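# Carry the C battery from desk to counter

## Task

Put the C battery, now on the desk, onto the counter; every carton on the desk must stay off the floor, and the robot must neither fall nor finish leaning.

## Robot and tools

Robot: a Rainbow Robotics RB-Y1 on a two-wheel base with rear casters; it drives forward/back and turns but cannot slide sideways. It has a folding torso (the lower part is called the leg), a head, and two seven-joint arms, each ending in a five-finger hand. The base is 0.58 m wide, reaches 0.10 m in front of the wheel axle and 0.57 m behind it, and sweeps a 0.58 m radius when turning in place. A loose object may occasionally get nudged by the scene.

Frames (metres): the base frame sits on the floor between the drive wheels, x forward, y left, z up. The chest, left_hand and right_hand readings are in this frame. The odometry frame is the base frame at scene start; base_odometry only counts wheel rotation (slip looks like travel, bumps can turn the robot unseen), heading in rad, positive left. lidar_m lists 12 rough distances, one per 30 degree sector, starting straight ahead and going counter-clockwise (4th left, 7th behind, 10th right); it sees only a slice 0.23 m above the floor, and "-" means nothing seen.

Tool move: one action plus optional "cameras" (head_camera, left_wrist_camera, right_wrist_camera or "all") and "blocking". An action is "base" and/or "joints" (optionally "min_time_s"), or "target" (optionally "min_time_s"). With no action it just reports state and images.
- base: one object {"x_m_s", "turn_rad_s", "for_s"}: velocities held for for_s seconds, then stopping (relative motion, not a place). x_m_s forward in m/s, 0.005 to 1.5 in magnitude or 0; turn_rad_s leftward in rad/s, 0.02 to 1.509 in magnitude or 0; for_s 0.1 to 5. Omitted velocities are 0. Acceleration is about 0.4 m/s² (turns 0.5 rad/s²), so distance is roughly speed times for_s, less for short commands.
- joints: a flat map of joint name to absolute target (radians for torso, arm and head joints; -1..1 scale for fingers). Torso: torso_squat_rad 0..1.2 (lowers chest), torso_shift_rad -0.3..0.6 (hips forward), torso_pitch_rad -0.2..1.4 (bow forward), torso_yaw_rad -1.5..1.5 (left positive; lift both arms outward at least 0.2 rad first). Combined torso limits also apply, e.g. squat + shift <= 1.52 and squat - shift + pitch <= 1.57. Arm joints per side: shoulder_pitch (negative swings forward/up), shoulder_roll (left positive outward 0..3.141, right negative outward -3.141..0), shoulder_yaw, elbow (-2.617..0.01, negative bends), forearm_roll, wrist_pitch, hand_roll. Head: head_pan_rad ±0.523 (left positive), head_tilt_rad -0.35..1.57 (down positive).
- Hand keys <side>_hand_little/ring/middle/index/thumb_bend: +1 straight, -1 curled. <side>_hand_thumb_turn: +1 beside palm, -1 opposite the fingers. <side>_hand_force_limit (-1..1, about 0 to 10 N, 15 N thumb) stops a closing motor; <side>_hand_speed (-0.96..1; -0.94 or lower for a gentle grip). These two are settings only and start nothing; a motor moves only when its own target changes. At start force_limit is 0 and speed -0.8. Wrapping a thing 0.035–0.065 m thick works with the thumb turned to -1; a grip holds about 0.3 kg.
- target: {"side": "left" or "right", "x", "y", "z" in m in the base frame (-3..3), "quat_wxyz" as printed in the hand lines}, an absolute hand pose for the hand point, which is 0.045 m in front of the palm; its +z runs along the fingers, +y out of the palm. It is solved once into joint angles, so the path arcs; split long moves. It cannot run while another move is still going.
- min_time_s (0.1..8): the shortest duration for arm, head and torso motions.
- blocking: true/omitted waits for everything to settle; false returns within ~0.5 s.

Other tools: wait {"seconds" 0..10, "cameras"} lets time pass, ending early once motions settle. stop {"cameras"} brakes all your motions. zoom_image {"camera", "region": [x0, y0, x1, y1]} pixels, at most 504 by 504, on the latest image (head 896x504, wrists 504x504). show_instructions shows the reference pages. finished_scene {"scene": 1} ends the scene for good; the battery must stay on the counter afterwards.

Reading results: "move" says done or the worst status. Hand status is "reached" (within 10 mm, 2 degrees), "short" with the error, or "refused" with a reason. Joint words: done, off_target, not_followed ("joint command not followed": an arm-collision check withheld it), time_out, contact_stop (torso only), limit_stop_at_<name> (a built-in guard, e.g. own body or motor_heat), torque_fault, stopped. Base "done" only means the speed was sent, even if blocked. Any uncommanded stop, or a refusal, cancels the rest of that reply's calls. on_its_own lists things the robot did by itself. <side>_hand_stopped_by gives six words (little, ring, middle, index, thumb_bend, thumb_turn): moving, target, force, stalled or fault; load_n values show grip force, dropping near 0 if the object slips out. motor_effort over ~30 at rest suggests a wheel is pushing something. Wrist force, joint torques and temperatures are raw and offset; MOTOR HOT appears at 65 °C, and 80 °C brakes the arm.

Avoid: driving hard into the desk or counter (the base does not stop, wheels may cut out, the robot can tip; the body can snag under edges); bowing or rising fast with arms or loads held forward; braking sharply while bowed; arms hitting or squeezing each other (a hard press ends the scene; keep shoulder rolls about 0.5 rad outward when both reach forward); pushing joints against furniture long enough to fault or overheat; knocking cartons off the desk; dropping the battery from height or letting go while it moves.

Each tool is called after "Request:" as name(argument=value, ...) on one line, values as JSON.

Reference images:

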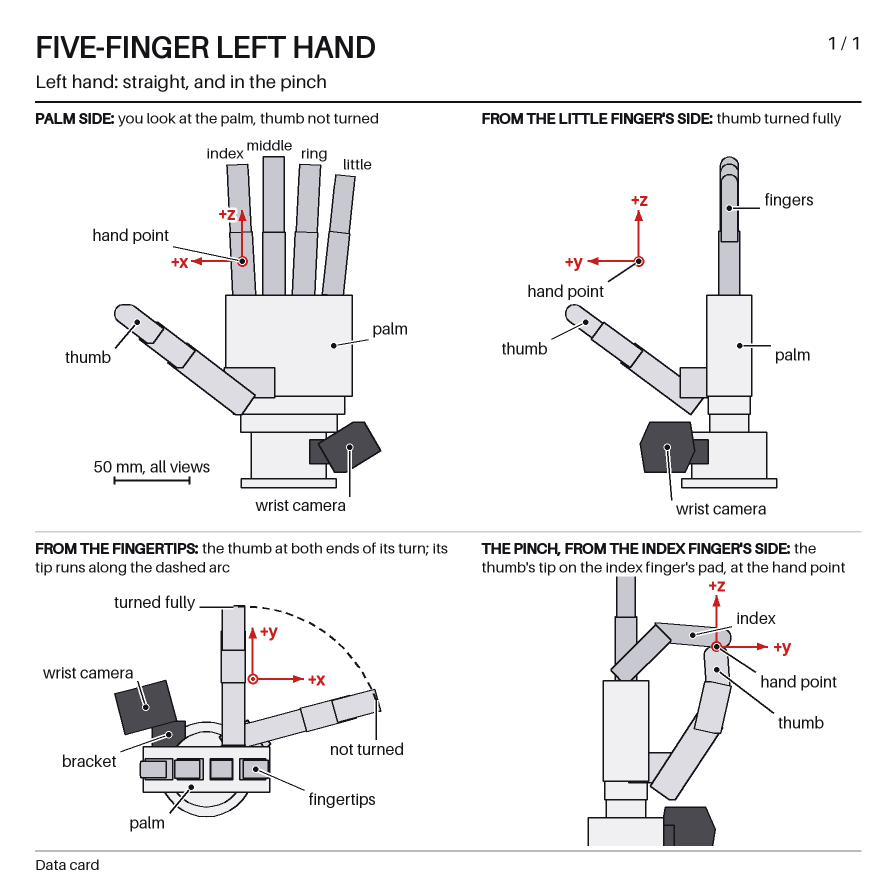

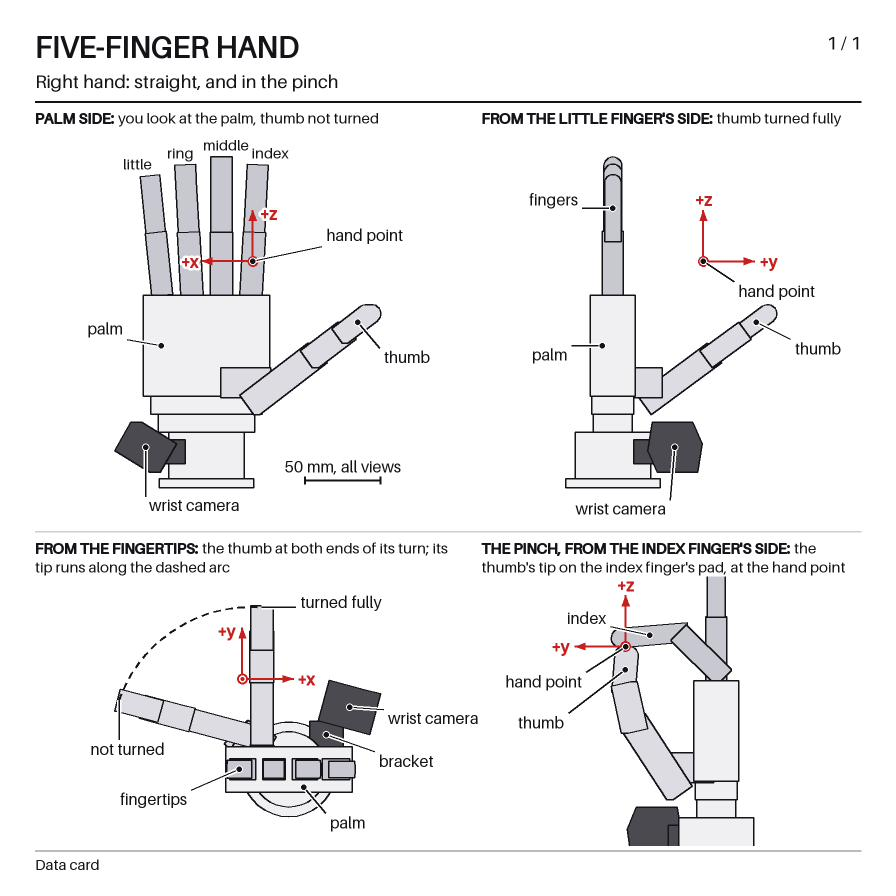

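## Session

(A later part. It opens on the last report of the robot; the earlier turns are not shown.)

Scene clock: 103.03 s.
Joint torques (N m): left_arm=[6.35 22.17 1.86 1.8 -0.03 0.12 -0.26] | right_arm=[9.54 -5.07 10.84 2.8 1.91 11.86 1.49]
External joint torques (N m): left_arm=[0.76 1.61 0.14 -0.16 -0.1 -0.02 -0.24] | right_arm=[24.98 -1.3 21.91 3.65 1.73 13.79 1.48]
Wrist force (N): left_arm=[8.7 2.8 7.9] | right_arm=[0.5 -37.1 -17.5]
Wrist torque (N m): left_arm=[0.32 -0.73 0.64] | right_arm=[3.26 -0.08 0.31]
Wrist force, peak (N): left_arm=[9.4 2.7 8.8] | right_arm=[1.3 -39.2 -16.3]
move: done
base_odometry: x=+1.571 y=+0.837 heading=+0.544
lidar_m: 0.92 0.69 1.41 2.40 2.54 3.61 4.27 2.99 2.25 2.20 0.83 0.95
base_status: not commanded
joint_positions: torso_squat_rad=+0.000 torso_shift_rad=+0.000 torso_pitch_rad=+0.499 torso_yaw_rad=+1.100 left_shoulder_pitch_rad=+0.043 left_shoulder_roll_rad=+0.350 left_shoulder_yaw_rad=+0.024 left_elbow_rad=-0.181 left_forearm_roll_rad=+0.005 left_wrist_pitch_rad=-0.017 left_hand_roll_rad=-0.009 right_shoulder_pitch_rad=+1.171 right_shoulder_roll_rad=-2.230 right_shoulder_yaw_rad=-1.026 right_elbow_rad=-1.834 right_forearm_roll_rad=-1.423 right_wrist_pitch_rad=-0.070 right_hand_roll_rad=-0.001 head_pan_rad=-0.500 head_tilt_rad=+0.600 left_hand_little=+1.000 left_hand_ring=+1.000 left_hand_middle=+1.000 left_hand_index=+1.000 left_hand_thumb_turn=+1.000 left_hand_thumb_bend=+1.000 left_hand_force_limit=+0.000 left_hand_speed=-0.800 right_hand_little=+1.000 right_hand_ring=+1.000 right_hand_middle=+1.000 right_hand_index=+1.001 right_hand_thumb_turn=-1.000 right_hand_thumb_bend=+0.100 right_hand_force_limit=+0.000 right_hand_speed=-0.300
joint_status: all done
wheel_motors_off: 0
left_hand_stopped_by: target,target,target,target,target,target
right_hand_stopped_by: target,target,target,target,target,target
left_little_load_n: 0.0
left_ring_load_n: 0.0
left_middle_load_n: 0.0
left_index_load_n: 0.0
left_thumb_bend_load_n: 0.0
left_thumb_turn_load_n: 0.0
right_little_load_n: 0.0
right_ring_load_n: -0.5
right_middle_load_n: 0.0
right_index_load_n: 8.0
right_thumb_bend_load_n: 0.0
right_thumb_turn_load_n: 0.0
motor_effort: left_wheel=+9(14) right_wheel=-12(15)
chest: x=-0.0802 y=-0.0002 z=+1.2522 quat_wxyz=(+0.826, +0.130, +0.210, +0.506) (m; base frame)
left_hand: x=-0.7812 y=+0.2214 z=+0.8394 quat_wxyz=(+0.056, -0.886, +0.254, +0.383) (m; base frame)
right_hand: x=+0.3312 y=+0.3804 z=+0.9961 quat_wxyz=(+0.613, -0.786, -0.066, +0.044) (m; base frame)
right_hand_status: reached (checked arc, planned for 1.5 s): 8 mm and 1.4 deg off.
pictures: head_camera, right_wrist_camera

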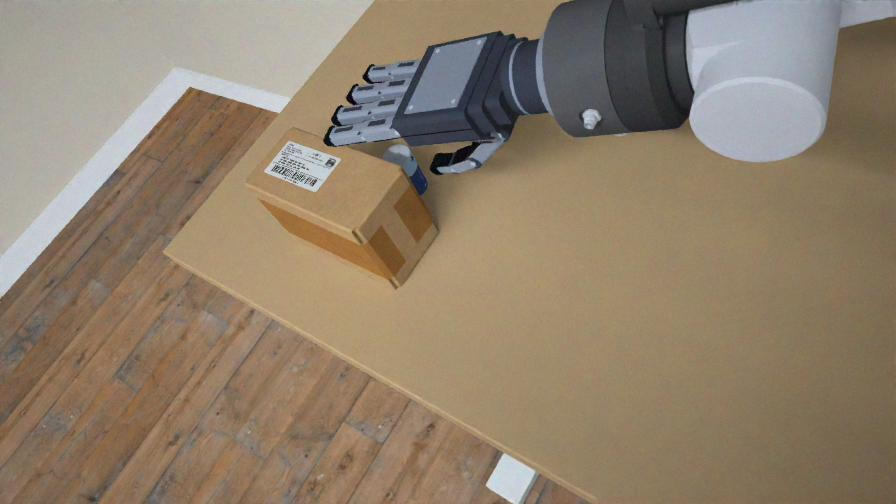

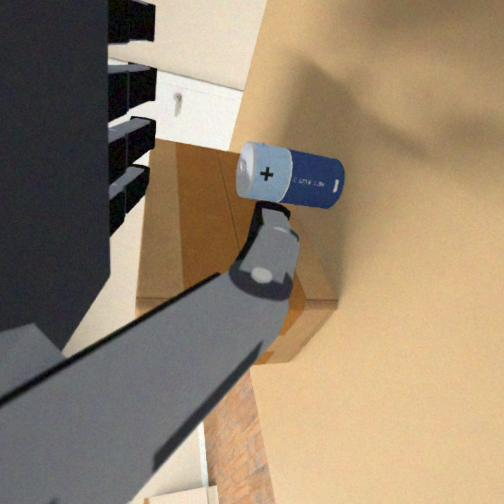

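Request:
move(target={"side": "right", "x": 0.335, "y": 0.372, "z": 1.03, "quat_wxyz": [0.6065, -0.7904, -0.0691, 0.0531]}, min_time_s=0.8)

Request:
move(target={"side": "right", "x": 0.333, "y": 0.380, "z": 1.03, "quat_wxyz": [0.6088, -0.7934, 0, 0]}, min_time_s=1, cameras=["head_camera", "right_wrist_camera"])

Request:
zoom_image(camera="head_camera", region=[300, 60, 500, 240])

Request:
zoom_image(camera="right_wrist_camera", region=[200, 100, 500, 400])

Scene clock: 104.53 s.
Joint torques (N m): left_arm=[5.88 22.48 1.94 1.77 0.03 0.07 -0.04] | right_arm=[-16.01 -3.61 -13.42 -1.38 0.4 -2.23 -0.02]
External joint torques (N m): left_arm=[0.25 1.92 0.22 -0.2 -0.04 -0.08 -0.02] | right_arm=[-1.22 0.74 -2.12 -0.59 0.26 -0.41 -0.03]
Wrist force (N): left_arm=[8.9 2.6 8.8] | right_arm=[0.2 2.3 1.0]
Wrist torque (N m): left_arm=[0.23 -0.69 0.70] | right_arm=[-0.09 0.14 0.27]
Wrist force, peak (N): left_arm=[9.2 1.8 8.8] | right_arm=[0.3 -36.8 -18.2]
move: done
base_odometry: x=+1.571 y=+0.837 heading=+0.544
lidar_m: 0.92 0.68 1.41 2.40 2.53 3.61 4.27 2.99 2.26 2.20 0.82 0.95
base_status: not commanded
joint_positions: torso_squat_rad=+0.000 torso_shift_rad=+0.000 torso_pitch_rad=+0.500 torso_yaw_rad=+1.100 left_shoulder_pitch_rad=+0.043 left_shoulder_roll_rad=+0.350 left_shoulder_yaw_rad=+0.024 left_elbow_rad=-0.181 left_forearm_roll_rad=+0.005 left_wrist_pitch_rad=-0.017 left_hand_roll_rad=-0.009 right_shoulder_pitch_rad=+1.123 right_shoulder_roll_rad=-2.173 right_shoulder_yaw_rad=-1.118 right_elbow_rad=-1.883 right_forearm_roll_rad=-1.795 right_wrist_pitch_rad=+0.088 right_hand_roll_rad=+0.340 head_pan_rad=-0.500 head_tilt_rad=+0.600 left_hand_little=+1.000 left_hand_ring=+1.000 left_hand_middle=+1.000 left_hand_index=+1.000 left_hand_thumb_turn=+1.000 left_hand_thumb_bend=+1.000 left_hand_force_limit=+0.000 left_hand_speed=-0.800 right_hand_little=+1.000 right_hand_ring=+1.000 right_hand_middle=+1.000 right_hand_index=+1.000 right_hand_thumb_turn=-1.000 right_hand_thumb_bend=+0.100 right_hand_force_limit=+0.000 right_hand_speed=-0.300
joint_status: all done
wheel_motors_off: 0
left_hand_stopped_by: target,target,target,target,target,target
right_hand_stopped_by: target,target,target,target,target,target
left_little_load_n: -0.5
left_ring_load_n: 0.0
left_middle_load_n: 0.0
left_index_load_n: 0.0
left_thumb_bend_load_n: 0.0
left_thumb_turn_load_n: 0.0
right_little_load_n: 0.0
right_ring_load_n: 0.0
right_middle_load_n: 0.0
right_index_load_n: 0.0
right_thumb_bend_load_n: 0.0
right_thumb_turn_load_n: 0.0
motor_effort: left_wheel=+11(13) right_wheel=-14(15)
chest: x=-0.0797 y=+0.0003 z=+1.2520 quat_wxyz=(+0.826, +0.129, +0.211, +0.506) (m; base frame)
left_hand: x=-0.7811 y=+0.2214 z=+0.8398 quat_wxyz=(+0.056, -0.886, +0.254, +0.383) (m; base frame)
right_hand: x=+0.3349 y=+0.3723 z=+1.0288 quat_wxyz=(+0.605, -0.792, -0.065, +0.047) (m; base frame)
right_hand_status: reached (checked arc, planned for 0.8 s): 1 mm and 0.9 deg off.
pictures: none

Scene clock: 105.97 s.
Joint torques (N m): left_arm=[6.05 22.38 2.43 1.7 0.07 0.16 -0.21] | right_arm=[-13.9 -9.42 -9.44 0.63 1.13 -1.6 -0.26]
External joint torques (N m): left_arm=[0.41 1.81 0.71 -0.28 0 0.02 -0.19] | right_arm=[1.42 -0.31 0.33 -1.01 0.49 -0.11 -0.27]
Wrist force (N): left_arm=[9.1 2.3 8.2] | right_arm=[0.5 3.2 0.3]
Wrist torque (N m): left_arm=[0.27 -0.79 0.69] | right_arm=[0.14 0.11 0.36]
Wrist force, peak (N): left_arm=[9.5 2.9 8.3] | right_arm=[-3.8 -43.5 -17.3]
move: done
base_odometry: x=+1.571 y=+0.837 heading=+0.544
lidar_m: 0.92 0.69 1.41 2.40 2.53 3.61 4.27 2.99 2.26 2.20 0.83 0.95
base_status: not commanded
joint_positions: torso_squat_rad=+0.000 torso_shift_rad=+0.000 torso_pitch_rad=+0.500 torso_yaw_rad=+1.100 left_shoulder_pitch_rad=+0.043 left_shoulder_roll_rad=+0.350 left_shoulder_yaw_rad=+0.024 left_elbow_rad=-0.181 left_forearm_roll_rad=+0.005 left_wrist_pitch_rad=-0.017 left_hand_roll_rad=-0.009 right_shoulder_pitch_rad=+0.534 right_shoulder_roll_rad=-2.469 right_shoulder_yaw_rad=-0.301 right_elbow_rad=-2.033 right_forearm_roll_rad=-2.458 right_wrist_pitch_rad=-0.412 right_hand_roll_rad=+0.691 head_pan_rad=-0.500 head_tilt_rad=+0.600 left_hand_little=+1.000 left_hand_ring=+1.000 left_hand_middle=+1.000 left_hand_index=+1.000 left_hand_thumb_turn=+1.000 left_hand_thumb_bend=+1.000 left_hand_force_limit=+0.000 left_hand_speed=-0.800 right_hand_little=+1.000 right_hand_ring=+1.000 right_hand_middle=+1.000 right_hand_index=+1.000 right_hand_thumb_turn=-1.000 right_hand_thumb_bend=-0.466 right_hand_force_limit=+0.000 right_hand_speed=-0.300
joint_status: all done
wheel_motors_off: 0
left_hand_stopped_by: target,target,target,target,target,target
right_hand_stopped_by: target,target,target,target,target,target
left_little_load_n: -0.5
left_ring_load_n: -0.5
left_middle_load_n: 0.0
left_index_load_n: 0.0
left_thumb_bend_load_n: 0.0
left_thumb_turn_load_n: -0.5
right_little_load_n: 0.0
right_ring_load_n: 0.0
right_middle_load_n: 0.5
right_index_load_n: 0.0
right_thumb_bend_load_n: 0.0
right_thumb_turn_load_n: 0.0
motor_effort: left_wheel=+10(13) right_wheel=-10(14)
chest: x=-0.0796 y=+0.0003 z=+1.2520 quat_wxyz=(+0.826, +0.129, +0.211, +0.506) (m; base frame)
left_hand: x=-0.7811 y=+0.2214 z=+0.8399 quat_wxyz=(+0.056, -0.886, +0.254, +0.384) (m; base frame)
right_hand: x=+0.3332 y=+0.3801 z=+1.0302 quat_wxyz=(+0.609, -0.793, +0.000, +0.000) (m; base frame)
right_hand_status: reached (checked arc, planned for 1.0 s): 0 mm and 0.0 deg off.
pictures: head_camera, right_wrist_camera

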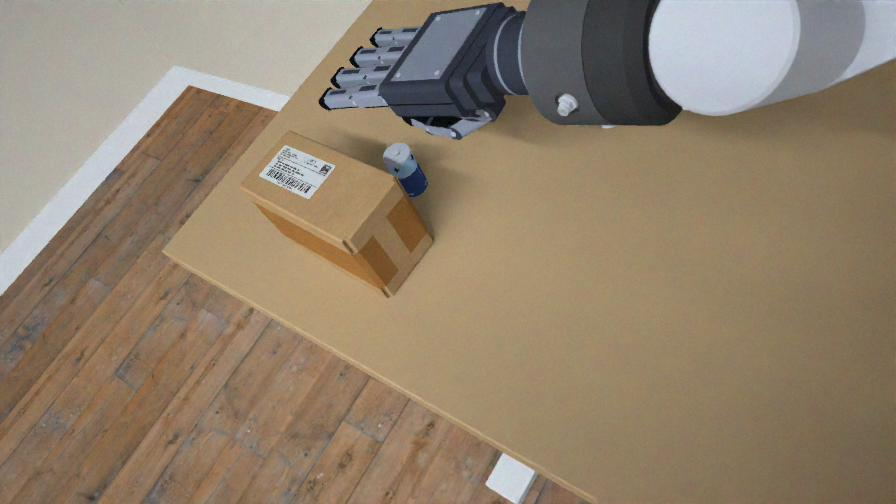

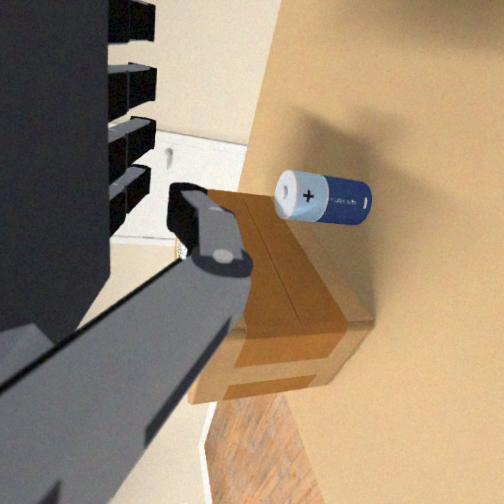

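Scaled by 2.520.

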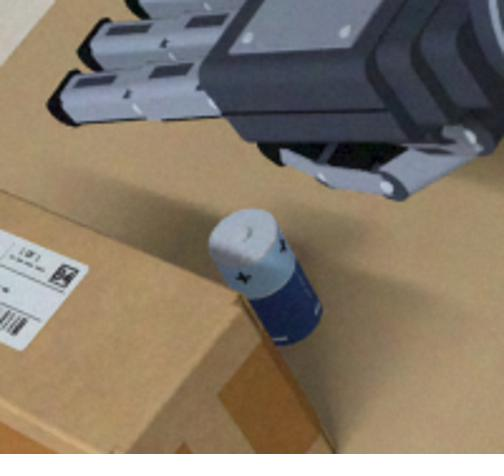

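Scaled by 1.680.

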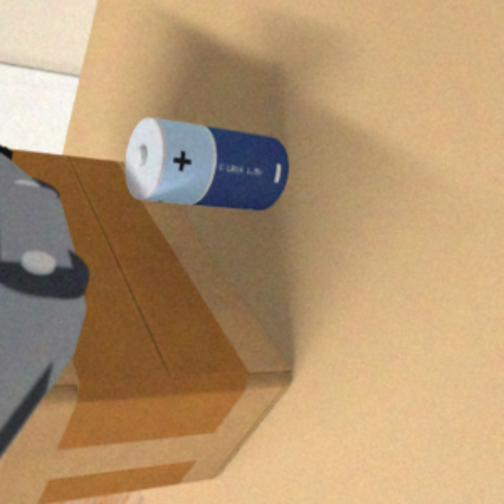

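Request:
move(target={"side": "right", "x": 0.336, "y": 0.384, "z": 1.005, "quat_wxyz": [0.6088, -0.7934, 0, 0]}, min_time_s=1)

Request:
move(joints={"right_hand_thumb_bend": 0.05}, cameras=["head_camera", "right_wrist_camera"])

Request:
zoom_image(camera="head_camera", region=[300, 60, 500, 240])

Request:
zoom_image(camera="right_wrist_camera", region=[200, 100, 500, 400])

Scene clock: 108.27 s.
Joint torques (N m): left_arm=[6.48 22.14 1.73 1.8 0.1 0.19 -0.2] | right_arm=[-14.48 -7.09 -12.32 2.08 1.04 -2.01 -0.22]
External joint torques (N m): left_arm=[0.84 1.57 0.01 -0.18 0.03 0.05 -0.19] | right_arm=[1.35 1.19 -2.58 0.79 0.4 -0.47 -0.23]
Wrist force (N): left_arm=[8.9 2.9 8.3] | right_arm=[0.4 2.7 0.8]
Wrist torque (N m): left_arm=[0.36 -0.76 0.63] | right_arm=[0.06 0.11 0.11]
Wrist force, peak (N): left_arm=[9.6 2.9 8.5] | right_arm=[0.6 3.5 0.6]
move: done
base_odometry: x=+1.571 y=+0.837 heading=+0.544
lidar_m: 0.92 0.68 1.41 2.41 2.53 3.62 4.27 2.99 2.26 2.19 0.83 0.95
base_status: not commanded
joint_positions: torso_squat_rad=+0.000 torso_shift_rad=+0.000 torso_pitch_rad=+0.500 torso_yaw_rad=+1.100 left_shoulder_pitch_rad=+0.043 left_shoulder_roll_rad=+0.350 left_shoulder_yaw_rad=+0.024 left_elbow_rad=-0.181 left_forearm_roll_rad=+0.005 left_wrist_pitch_rad=-0.017 left_hand_roll_rad=-0.009 right_shoulder_pitch_rad=+0.658 right_shoulder_roll_rad=-2.464 right_shoulder_yaw_rad=-0.355 right_elbow_rad=-1.985 right_forearm_roll_rad=-2.376 right_wrist_pitch_rad=-0.443 right_hand_roll_rad=+0.650 head_pan_rad=-0.500 head_tilt_rad=+0.600 left_hand_little=+1.000 left_hand_ring=+1.000 left_hand_middle=+1.000 left_hand_index=+1.000 left_hand_thumb_turn=+1.000 left_hand_thumb_bend=+1.000 left_hand_force_limit=+0.000 left_hand_speed=-0.800 right_hand_little=+1.000 right_hand_ring=+1.000 right_hand_middle=+1.000 right_hand_index=+1.000 right_hand_thumb_turn=-1.000 right_hand_thumb_bend=-0.466 right_hand_force_limit=+0.000 right_hand_speed=-0.300
joint_status: all done
wheel_motors_off: 0
left_hand_stopped_by: target,target,target,target,target,target
right_hand_stopped_by: target,target,target,target,target,target
left_little_load_n: 0.0
left_ring_load_n: 0.0
left_middle_load_n: 0.0
left_index_load_n: 0.0
left_thumb_bend_load_n: -0.5
left_thumb_turn_load_n: 0.0
right_little_load_n: 0.0
right_ring_load_n: 0.0
right_middle_load_n: 0.0
right_index_load_n: 0.0
right_thumb_bend_load_n: 0.0
right_thumb_turn_load_n: 0.0
motor_effort: left_wheel=+11(13) right_wheel=-10(13)
chest: x=-0.0796 y=+0.0003 z=+1.2520 quat_wxyz=(+0.826, +0.129, +0.211, +0.506) (m; base frame)
left_hand: x=-0.7811 y=+0.2214 z=+0.8399 quat_wxyz=(+0.056, -0.886, +0.254, +0.384) (m; base frame)
right_hand: x=+0.3359 y=+0.3837 z=+1.0049 quat_wxyz=(+0.608, -0.794, +0.000, -0.001) (m; base frame)
right_hand_status: reached (checked arc, planned for 1.0 s): 0 mm and 0.1 deg off.
pictures: none

Scene clock: 109.27 s.
Joint torques (N m): left_arm=[6.36 22.23 2.01 1.88 0.12 0.24 -0.23] | right_arm=[-14.27 -7.07 -12.28 2.01 1.02 -2.13 -0.17]
External joint torques (N m): left_arm=[0.72 1.66 0.29 -0.1 0.05 0.09 -0.21] | right_arm=[1.56 1.21 -2.55 0.73 0.39 -0.58 -0.18]
Wrist force (N): left_arm=[9.1 2.4 8.5] | right_arm=[1.0 3.1 0.6]
Wrist torque (N m): left_arm=[0.25 -0.80 0.65] | right_arm=[0.11 0.01 0.16]
Wrist force, peak (N): left_arm=[8.8 2.7 9.1] | right_arm=[1.1 3.3 0.8]
move: done
base_odometry: x=+1.571 y=+0.837 heading=+0.544
lidar_m: 0.92 0.69 1.41 2.40 2.53 3.63 4.27 2.99 2.26 2.20 0.82 0.95
base_status: not commanded
joint_positions: torso_squat_rad=+0.000 torso_shift_rad=+0.000 torso_pitch_rad=+0.500 torso_yaw_rad=+1.100 left_shoulder_pitch_rad=+0.043 left_shoulder_roll_rad=+0.350 left_shoulder_yaw_rad=+0.024 left_elbow_rad=-0.181 left_forearm_roll_rad=+0.005 left_wrist_pitch_rad=-0.017 left_hand_roll_rad=-0.009 right_shoulder_pitch_rad=+0.658 right_shoulder_roll_rad=-2.464 right_shoulder_yaw_rad=-0.355 right_elbow_rad=-1.985 right_forearm_roll_rad=-2.376 right_wrist_pitch_rad=-0.443 right_hand_roll_rad=+0.650 head_pan_rad=-0.500 head_tilt_rad=+0.600 left_hand_little=+1.000 left_hand_ring=+1.000 left_hand_middle=+1.000 left_hand_index=+1.000 left_hand_thumb_turn=+1.000 left_hand_thumb_bend=+1.000 left_hand_force_limit=+0.000 left_hand_speed=-0.800 right_hand_little=+1.000 right_hand_ring=+1.000 right_hand_middle=+1.000 right_hand_index=+1.000 right_hand_thumb_turn=-1.000 right_hand_thumb_bend=+0.050 right_hand_force_limit=+0.000 right_hand_speed=-0.300
joint_status: all done
wheel_motors_off: 0
left_hand_stopped_by: target,target,target,target,target,target
right_hand_stopped_by: target,target,target,target,target,target
left_little_load_n: 0.0
left_ring_load_n: 0.0
left_middle_load_n: 0.0
left_index_load_n: 0.0
left_thumb_bend_load_n: 0.0
left_thumb_turn_load_n: 0.0
right_little_load_n: 0.0
right_ring_load_n: 0.0
right_middle_load_n: 0.0
right_index_load_n: 0.0
right_thumb_bend_load_n: 0.0
right_thumb_turn_load_n: 0.0
motor_effort: left_wheel=+9(13) right_wheel=-9(14)
chest: x=-0.0796 y=+0.0003 z=+1.2520 quat_wxyz=(+0.826, +0.129, +0.211, +0.506) (m; base frame)
left_hand: x=-0.7811 y=+0.2214 z=+0.8399 quat_wxyz=(+0.056, -0.886, +0.254, +0.384) (m; base frame)
right_hand: x=+0.3359 y=+0.3837 z=+1.0049 quat_wxyz=(+0.608, -0.794, +0.000, -0.001) (m; base frame)
pictures: head_camera, right_wrist_camera

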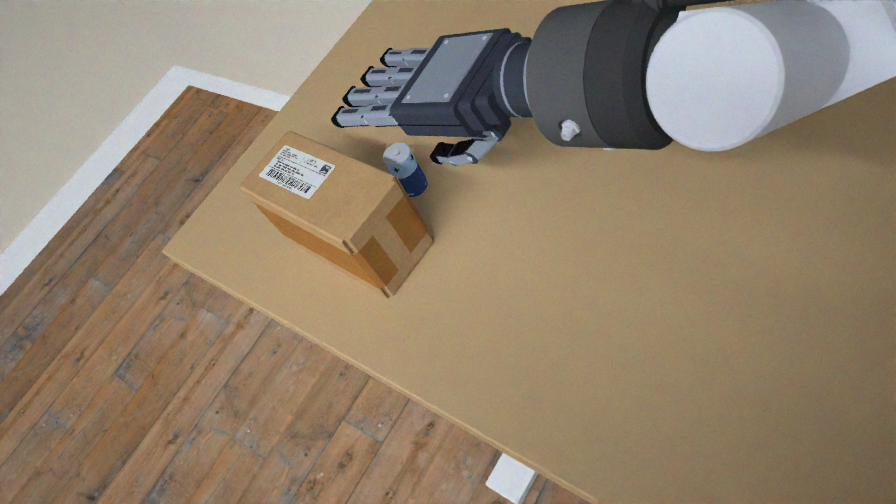

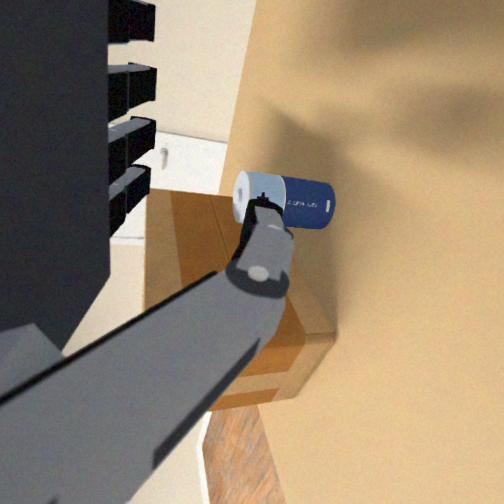

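Scaled by 2.520.

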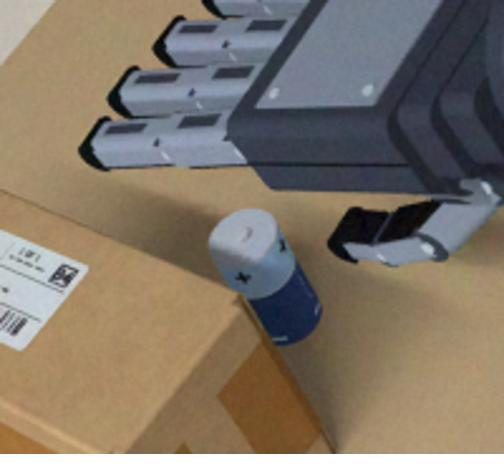

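Scaled by 1.680.

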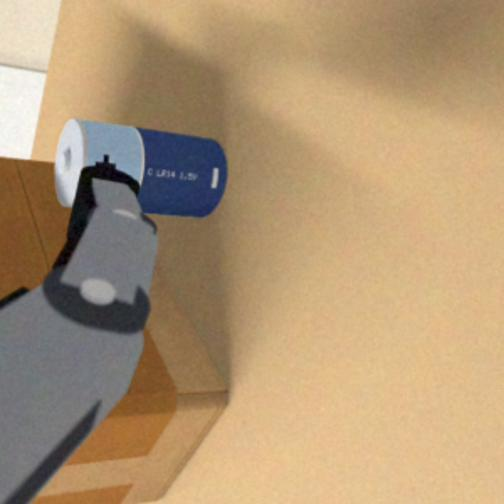

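Request:
move(target={"side": "right", "x": 0.336, "y": 0.384, "z": 0.987, "quat_wxyz": [0.6088, -0.7934, 0, 0]}, min_time_s=1, cameras=["head_camera", "right_wrist_camera"])

Request:
zoom_image(camera="head_camera", region=[300, 60, 500, 240])

Request:
zoom_image(camera="right_wrist_camera", region=[200, 100, 500, 400])

Scene clock: 110.90 s.
Joint torques (N m): left_arm=[6.18 22.28 1.73 2.06 -0.03 0.2 -0.31] | right_arm=[-14.67 -6.75 -12.46 1.84 1.08 -2.21 -0.23]
External joint torques (N m): left_arm=[0.54 1.71 0.01 0.09 -0.1 0.06 -0.3] | right_arm=[1.37 0.89 -2.82 0.83 0.44 -0.63 -0.24]
Wrist force (N): left_arm=[8.8 2.1 7.9] | right_arm=[0.9 2.3 0.0]
Wrist torque (N m): left_arm=[0.22 -0.74 0.70] | right_arm=[0.02 0.04 0.15]
Wrist force, peak (N): left_arm=[9.4 2.4 9.0] | right_arm=[0.4 3.3 1.1]
move: done
base_odometry: x=+1.571 y=+0.837 heading=+0.544
lidar_m: 0.92 0.69 1.40 2.40 2.54 3.62 4.28 2.99 2.26 2.20 0.82 0.95
base_status: not commanded
joint_positions: torso_squat_rad=+0.000 torso_shift_rad=+0.000 torso_pitch_rad=+0.500 torso_yaw_rad=+1.100 left_shoulder_pitch_rad=+0.043 left_shoulder_roll_rad=+0.350 left_shoulder_yaw_rad=+0.024 left_elbow_rad=-0.181 left_forearm_roll_rad=+0.005 left_wrist_pitch_rad=-0.017 left_hand_roll_rad=-0.009 right_shoulder_pitch_rad=+0.741 right_shoulder_roll_rad=-2.460 right_shoulder_yaw_rad=-0.387 right_elbow_rad=-1.957 right_forearm_roll_rad=-2.315 right_wrist_pitch_rad=-0.471 right_hand_roll_rad=+0.619 head_pan_rad=-0.500 head_tilt_rad=+0.600 left_hand_little=+1.000 left_hand_ring=+1.000 left_hand_middle=+1.000 left_hand_index=+1.000 left_hand_thumb_turn=+1.000 left_hand_thumb_bend=+1.000 left_hand_force_limit=+0.000 left_hand_speed=-0.800 right_hand_little=+1.000 right_hand_ring=+1.000 right_hand_middle=+1.000 right_hand_index=+1.000 right_hand_thumb_turn=-1.000 right_hand_thumb_bend=+0.050 right_hand_force_limit=+0.000 right_hand_speed=-0.300
joint_status: all done
wheel_motors_off: 0
left_hand_stopped_by: target,target,target,target,target,target
right_hand_stopped_by: target,target,target,target,target,target
left_little_load_n: 0.0
left_ring_load_n: 0.0
left_middle_load_n: 0.0
left_index_load_n: 0.0
left_thumb_bend_load_n: 0.0
left_thumb_turn_load_n: 0.0
right_little_load_n: -0.5
right_ring_load_n: 0.0
right_middle_load_n: 0.0
right_index_load_n: 0.0
right_thumb_bend_load_n: 0.0
right_thumb_turn_load_n: 0.0
motor_effort: left_wheel=+10(13) right_wheel=-13(14)
chest: x=-0.0796 y=+0.0003 z=+1.2520 quat_wxyz=(+0.826, +0.129, +0.211, +0.506) (m; base frame)
left_hand: x=-0.7811 y=+0.2214 z=+0.8399 quat_wxyz=(+0.056, -0.886, +0.254, +0.384) (m; base frame)
right_hand: x=+0.3359 y=+0.3838 z=+0.9869 quat_wxyz=(+0.608, -0.794, +0.000, +0.000) (m; base frame)
right_hand_status: reached (checked arc, planned for 1.0 s): 0 mm and 0.1 deg off.
pictures: head_camera, right_wrist_camera

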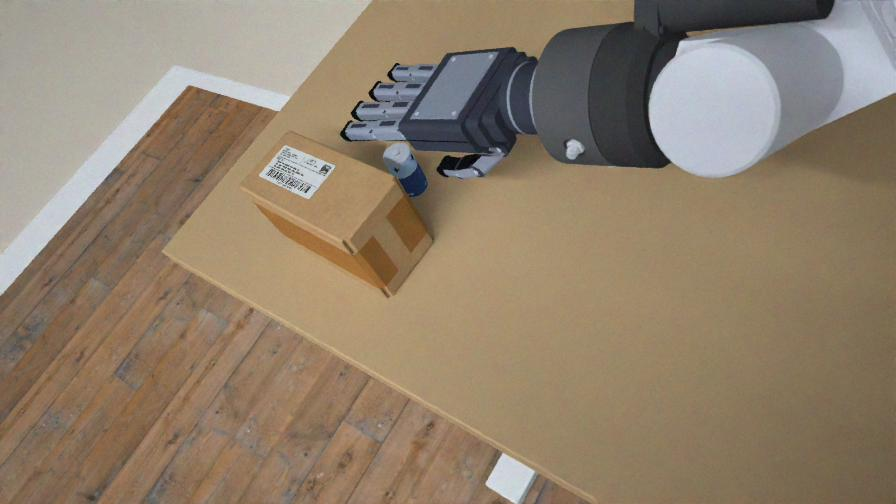

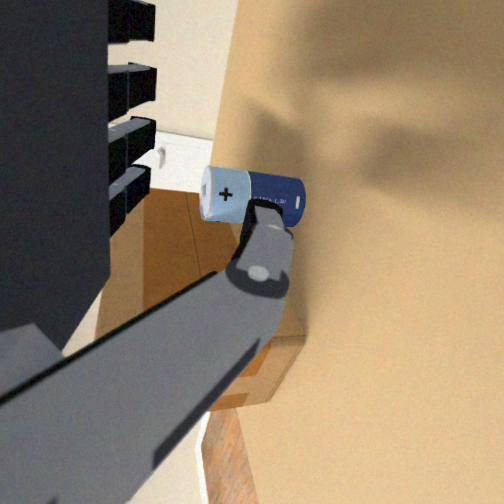

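Scaled by 2.520.

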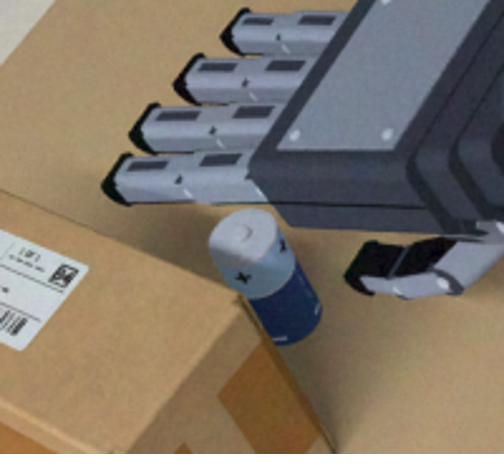

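Scaled by 1.680.

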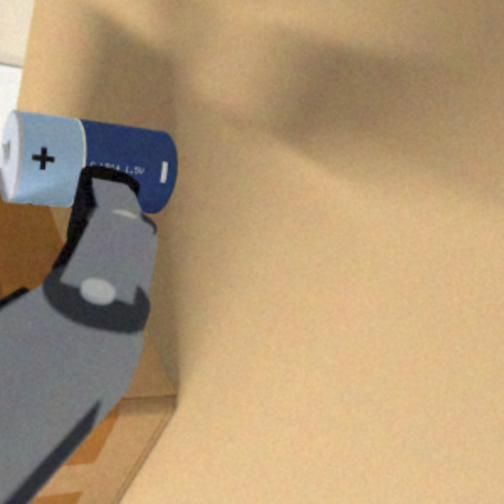

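Request:
move(target={"side": "right", "x": 0.335, "y": 0.394, "z": 0.988, "quat_wxyz": [0.6088, -0.7934, 0, 0]}, min_time_s=1, cameras=["head_camera", "right_wrist_camera"])

Request:
zoom_image(camera="head_camera", region=[320, 90, 480, 230])

Request:
zoom_image(camera="right_wrist_camera", region=[180, 120, 380, 320])

Scene clock: 112.43 s.
Joint torques (N m): left_arm=[6.21 22.4 2.3 2.07 -0.1 0.29 -0.17] | right_arm=[-15.05 -8.7 -12.35 2.14 0.59 -2.23 -0.14]
External joint torques (N m): left_arm=[0.57 1.84 0.58 0.09 -0.17 0.15 -0.15] | right_arm=[1.52 -1.39 -2.73 0.9 -0.06 -0.64 -0.15]
Wrist force (N): left_arm=[9.1 2.5 7.7] | right_arm=[0.4 2.8 0.3]
Wrist torque (N m): left_arm=[0.30 -0.81 0.65] | right_arm=[0.08 0.12 0.10]
Wrist force, peak (N): left_arm=[9.7 2.4 8.3] | right_arm=[0.8 3.0 0.9]
move: done
base_odometry: x=+1.571 y=+0.837 heading=+0.544
lidar_m: 0.92 0.69 1.41 2.39 2.54 3.61 4.27 3.00 2.25 2.20 0.82 0.95
base_status: not commanded
joint_positions: torso_squat_rad=+0.000 torso_shift_rad=+0.000 torso_pitch_rad=+0.500 torso_yaw_rad=+1.100 left_shoulder_pitch_rad=+0.043 left_shoulder_roll_rad=+0.350 left_shoulder_yaw_rad=+0.024 left_elbow_rad=-0.181 left_forearm_roll_rad=+0.005 left_wrist_pitch_rad=-0.017 left_hand_roll_rad=-0.009 right_shoulder_pitch_rad=+0.764 right_shoulder_roll_rad=-2.495 right_shoulder_yaw_rad=-0.409 right_elbow_rad=-1.932 right_forearm_roll_rad=-2.328 right_wrist_pitch_rad=-0.478 right_hand_roll_rad=+0.604 head_pan_rad=-0.500 head_tilt_rad=+0.600 left_hand_little=+1.000 left_hand_ring=+1.000 left_hand_middle=+1.000 left_hand_index=+1.000 left_hand_thumb_turn=+1.000 left_hand_thumb_bend=+1.000 left_hand_force_limit=+0.000 left_hand_speed=-0.800 right_hand_little=+1.000 right_hand_ring=+1.000 right_hand_middle=+1.000 right_hand_index=+1.000 right_hand_thumb_turn=-1.000 right_hand_thumb_bend=+0.050 right_hand_force_limit=+0.000 right_hand_speed=-0.300
joint_status: all done
wheel_motors_off: 0
left_hand_stopped_by: target,target,target,target,target,target
right_hand_stopped_by: target,target,target,target,target,target
left_little_load_n: 0.0
left_ring_load_n: 0.0
left_middle_load_n: 0.0
left_index_load_n: 0.0
left_thumb_bend_load_n: 0.0
left_thumb_turn_load_n: 0.0
right_little_load_n: 0.0
right_ring_load_n: 0.0
right_middle_load_n: 0.0
right_index_load_n: -0.5
right_thumb_bend_load_n: 0.0
right_thumb_turn_load_n: 0.0
motor_effort: left_wheel=+10(14) right_wheel=-12(14)
chest: x=-0.0796 y=+0.0003 z=+1.2520 quat_wxyz=(+0.826, +0.129, +0.211, +0.506) (m; base frame)
left_hand: x=-0.7811 y=+0.2214 z=+0.8399 quat_wxyz=(+0.056, -0.886, +0.254, +0.384) (m; base frame)
right_hand: x=+0.3345 y=+0.3933 z=+0.9883 quat_wxyz=(+0.609, -0.793, +0.000, +0.000) (m; base frame)
right_hand_status: reached (checked arc, planned for 1.0 s): 1 mm and 0.0 deg off.
pictures: head_camera, right_wrist_camera

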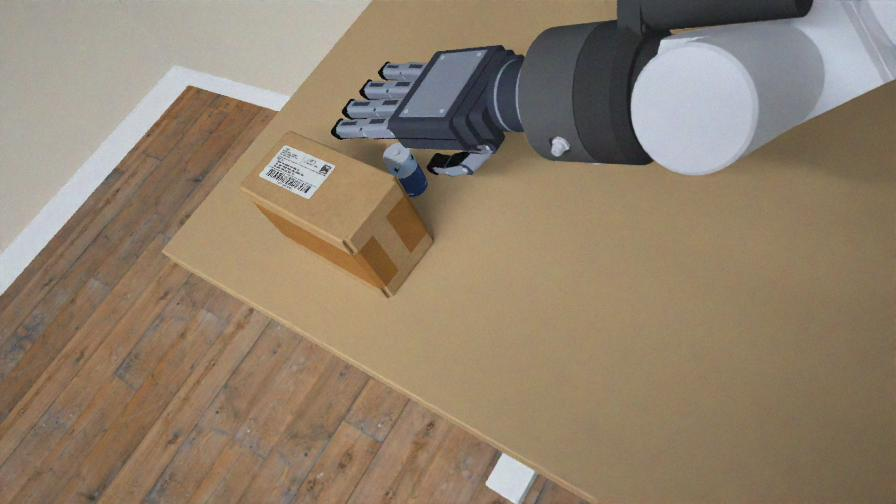

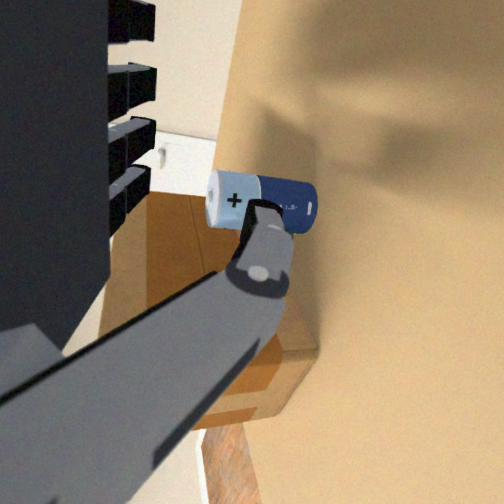

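Scaled by 3.150.

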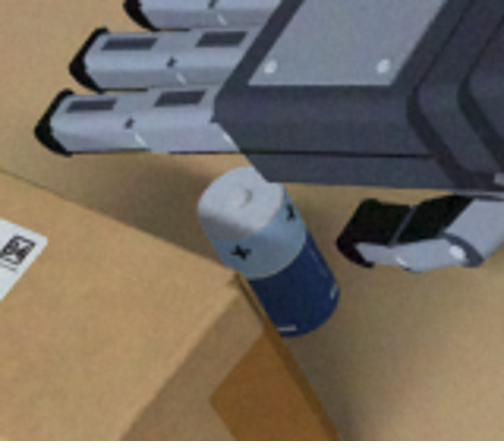

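Scaled by 2.520.

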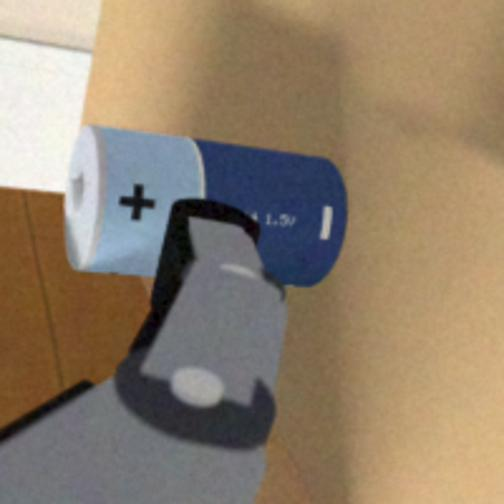

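Request:
move(joints={"right_hand_index": 0.2, "right_hand_middle": 0.2, "right_hand_speed": -0.85, "right_hand_force_limit": -0.5}, cameras=["head_camera", "right_wrist_camera"])

Request:
zoom_image(camera="head_camera", region=[320, 90, 480, 230])

Request:
zoom_image(camera="right_wrist_camera", region=[180, 120, 380, 320])

Scene clock: 115.50 s.
Joint torques (N m): left_arm=[6.11 22.52 1.89 2.09 -0.05 0.06 -0.24] | right_arm=[-14.94 -8.38 -12.21 2 0.5 -1.99 -0.11]
External joint torques (N m): left_arm=[0.47 1.96 0.17 0.11 -0.11 -0.08 -0.22] | right_arm=[1.63 -1.07 -2.59 0.76 -0.14 -0.4 -0.12]
Wrist force (N): left_arm=[8.8 2.5 8.5] | right_arm=[1.0 2.0 0.8]
Wrist torque (N m): left_arm=[0.23 -0.68 0.65] | right_arm=[0.00 0.01 0.13]
Wrist force, peak (N): left_arm=[9.6 2.4 8.7] | right_arm=[0.7 2.9 1.3]
move: done
base_odometry: x=+1.571 y=+0.837 heading=+0.544
lidar_m: 0.92 0.68 1.41 2.40 2.53 3.61 4.28 2.99 2.26 2.20 0.83 0.95
base_status: not commanded
joint_positions: torso_squat_rad=+0.000 torso_shift_rad=+0.000 torso_pitch_rad=+0.500 torso_yaw_rad=+1.100 left_shoulder_pitch_rad=+0.043 left_shoulder_roll_rad=+0.350 left_shoulder_yaw_rad=+0.024 left_elbow_rad=-0.181 left_forearm_roll_rad=+0.005 left_wrist_pitch_rad=-0.017 left_hand_roll_rad=-0.009 right_shoulder_pitch_rad=+0.764 right_shoulder_roll_rad=-2.495 right_shoulder_yaw_rad=-0.409 right_elbow_rad=-1.932 right_forearm_roll_rad=-2.328 right_wrist_pitch_rad=-0.478 right_hand_roll_rad=+0.604 head_pan_rad=-0.500 head_tilt_rad=+0.600 left_hand_little=+1.000 left_hand_ring=+1.000 left_hand_middle=+1.000 left_hand_index=+1.000 left_hand_thumb_turn=+1.000 left_hand_thumb_bend=+1.000 left_hand_force_limit=+0.000 left_hand_speed=-0.800 right_hand_little=+1.000 right_hand_ring=+1.000 right_hand_middle=+0.200 right_hand_index=+0.200 right_hand_thumb_turn=-1.000 right_hand_thumb_bend=+0.050 right_hand_force_limit=-0.500 right_hand_speed=-0.850
joint_status: all done
wheel_motors_off: 0
left_hand_stopped_by: target,target,target,target,target,target
right_hand_stopped_by: target,target,target,target,target,target
left_little_load_n: 0.0
left_ring_load_n: 0.0
left_middle_load_n: 0.0
left_index_load_n: 0.0
left_thumb_bend_load_n: 0.0
left_thumb_turn_load_n: 0.0
right_little_load_n: 0.0
right_ring_load_n: 0.0
right_middle_load_n: 0.0
right_index_load_n: 0.5
right_thumb_bend_load_n: 0.5
right_thumb_turn_load_n: 0.0
motor_effort: left_wheel=+11(13) right_wheel=-9(14)
chest: x=-0.0796 y=+0.0003 z=+1.2520 quat_wxyz=(+0.826, +0.129, +0.211, +0.506) (m; base frame)
left_hand: x=-0.7811 y=+0.2214 z=+0.8399 quat_wxyz=(+0.056, -0.886, +0.254, +0.384) (m; base frame)
right_hand: x=+0.3345 y=+0.3933 z=+0.9883 quat_wxyz=(+0.609, -0.793, +0.000, +0.000) (m; base frame)
pictures: head_camera, right_wrist_camera

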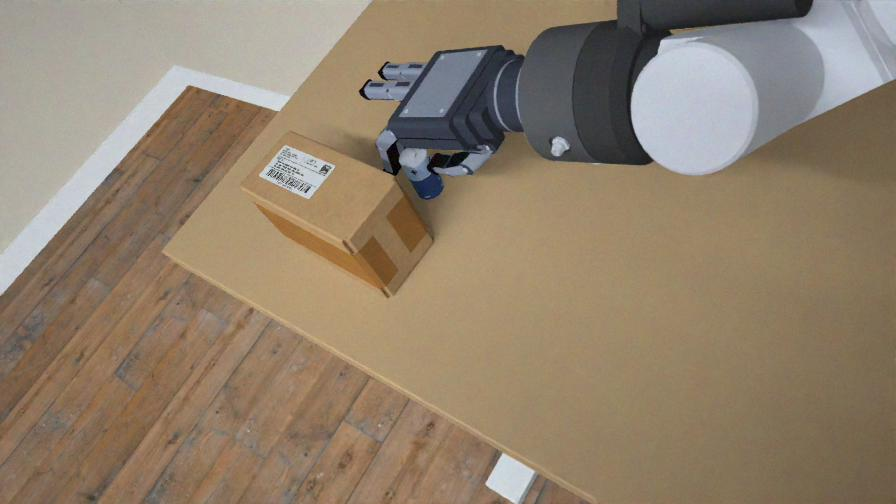

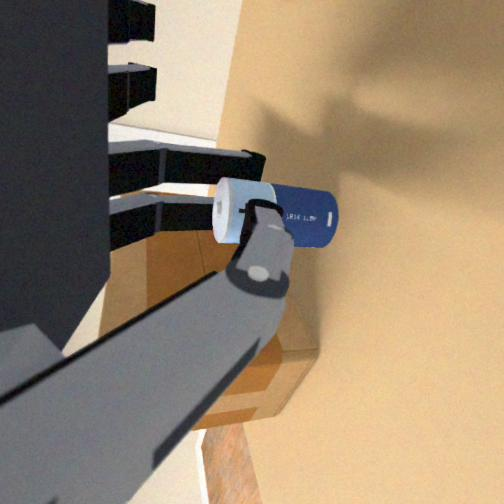

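Scaled by 3.150.

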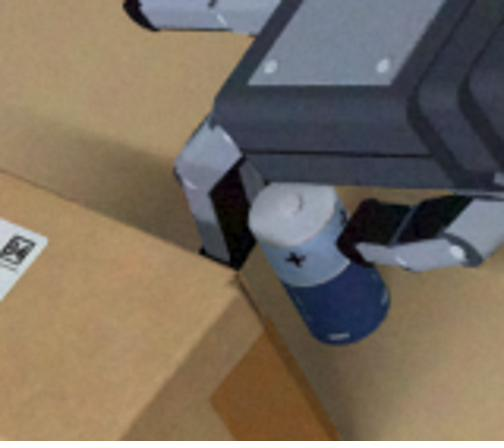

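Scaled by 2.520.

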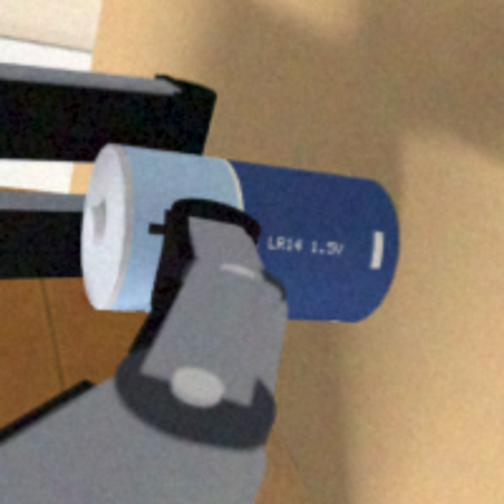

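Request:
move(joints={"right_hand_index": -0.3, "right_hand_middle": -0.3, "right_hand_speed": -0.88, "right_hand_force_limit": -0.2}, cameras=["head_camera", "right_wrist_camera"])

Request:
zoom_image(camera="head_camera", region=[320, 90, 480, 230])

Request:
zoom_image(camera="right_wrist_camera", region=[180, 120, 380, 320])

Scene clock: 117.33 s.
Joint torques (N m): left_arm=[6.05 22.03 1.94 1.98 0.05 0.16 -0.25] | right_arm=[-15.07 -8.45 -11.18 1.79 0.54 -1.6 -0.22]
External joint torques (N m): left_arm=[0.41 1.47 0.22 0 -0.02 0.02 -0.23] | right_arm=[1.5 -1.15 -1.55 0.55 -0.11 -0.01 -0.22]
Wrist force (N): left_arm=[8.9 2.7 8.6] | right_arm=[1.0 -0.6 -0.4]
Wrist torque (N m): left_arm=[0.25 -0.71 0.64] | right_arm=[-0.04 0.05 0.13]
Wrist force, peak (N): left_arm=[9.6 2.9 8.7] | right_arm=[0.8 2.2 1.3]
move: off_target
base_odometry: x=+1.571 y=+0.837 heading=+0.544
lidar_m: 0.92 0.68 1.40 2.41 2.53 3.61 4.27 2.99 2.25 2.20 0.81 0.95
base_status: not commanded
joint_positions: torso_squat_rad=+0.000 torso_shift_rad=+0.000 torso_pitch_rad=+0.500 torso_yaw_rad=+1.100 left_shoulder_pitch_rad=+0.043 left_shoulder_roll_rad=+0.350 left_shoulder_yaw_rad=+0.024 left_elbow_rad=-0.181 left_forearm_roll_rad=+0.005 left_wrist_pitch_rad=-0.017 left_hand_roll_rad=-0.009 right_shoulder_pitch_rad=+0.764 right_shoulder_roll_rad=-2.495 right_shoulder_yaw_rad=-0.409 right_elbow_rad=-1.931 right_forearm_roll_rad=-2.328 right_wrist_pitch_rad=-0.478 right_hand_roll_rad=+0.604 head_pan_rad=-0.500 head_tilt_rad=+0.600 left_hand_little=+1.000 left_hand_ring=+1.000 left_hand_middle=+1.000 left_hand_index=+1.000 left_hand_thumb_turn=+1.000 left_hand_thumb_bend=+1.000 left_hand_force_limit=+0.000 left_hand_speed=-0.800 right_hand_little=+1.000 right_hand_ring=+1.000 right_hand_middle=+0.158 right_hand_index=+0.180 right_hand_thumb_turn=-1.000 right_hand_thumb_bend=+0.051 right_hand_force_limit=-0.200 right_hand_speed=-0.880
joint_status: right_hand_middle off_target (ended at +0.158, target -0.300); right_hand_index off_target (ended at +0.180, target -0.300); the others done
wheel_motors_off: 0
left_hand_stopped_by: target,target,target,target,target,target
right_hand_stopped_by: target,target,force,force,target,target
left_little_load_n: 0.0
left_ring_load_n: 0.0
left_middle_load_n: 0.0
left_index_load_n: 0.0
left_thumb_bend_load_n: 0.0
left_thumb_turn_load_n: 0.0
right_little_load_n: 0.0
right_ring_load_n: 0.0
right_middle_load_n: 6.0
right_index_load_n: 3.0
right_thumb_bend_load_n: 5.5
right_thumb_turn_load_n: 1.0
motor_effort: left_wheel=+11(13) right_wheel=-11(14)
chest: x=-0.0796 y=+0.0003 z=+1.2520 quat_wxyz=(+0.826, +0.129, +0.211, +0.506) (m; base frame)
left_hand: x=-0.7811 y=+0.2214 z=+0.8399 quat_wxyz=(+0.056, -0.886, +0.254, +0.384) (m; base frame)
right_hand: x=+0.3345 y=+0.3934 z=+0.9885 quat_wxyz=(+0.609, -0.793, +0.000, +0.000) (m; base frame)
pictures: head_camera, right_wrist_camera

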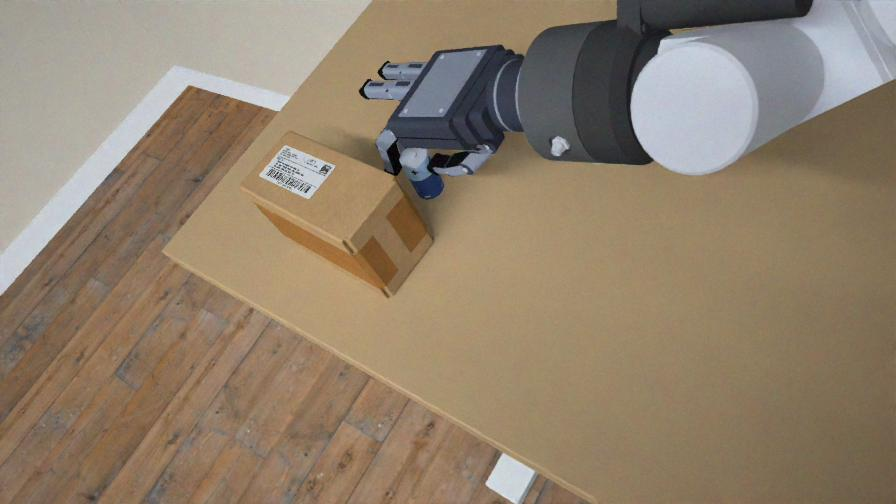

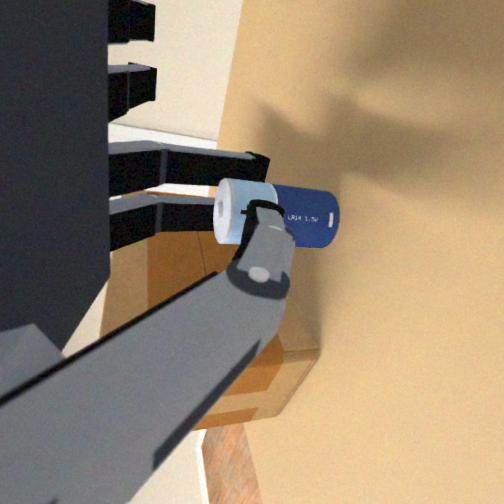

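Scaled by 3.150.

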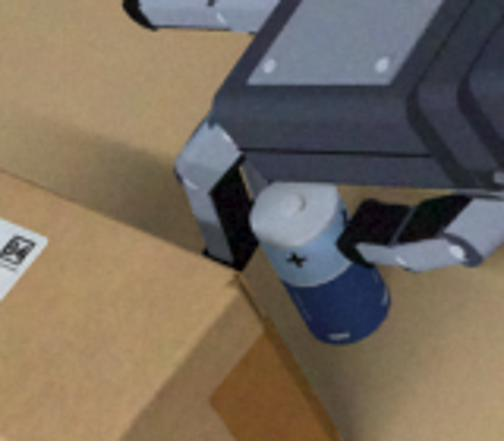

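Scaled by 2.520.

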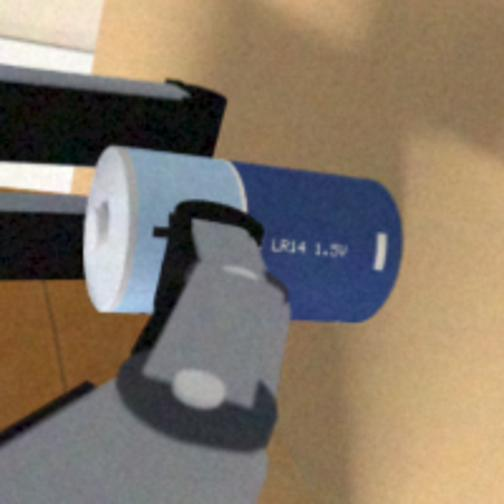

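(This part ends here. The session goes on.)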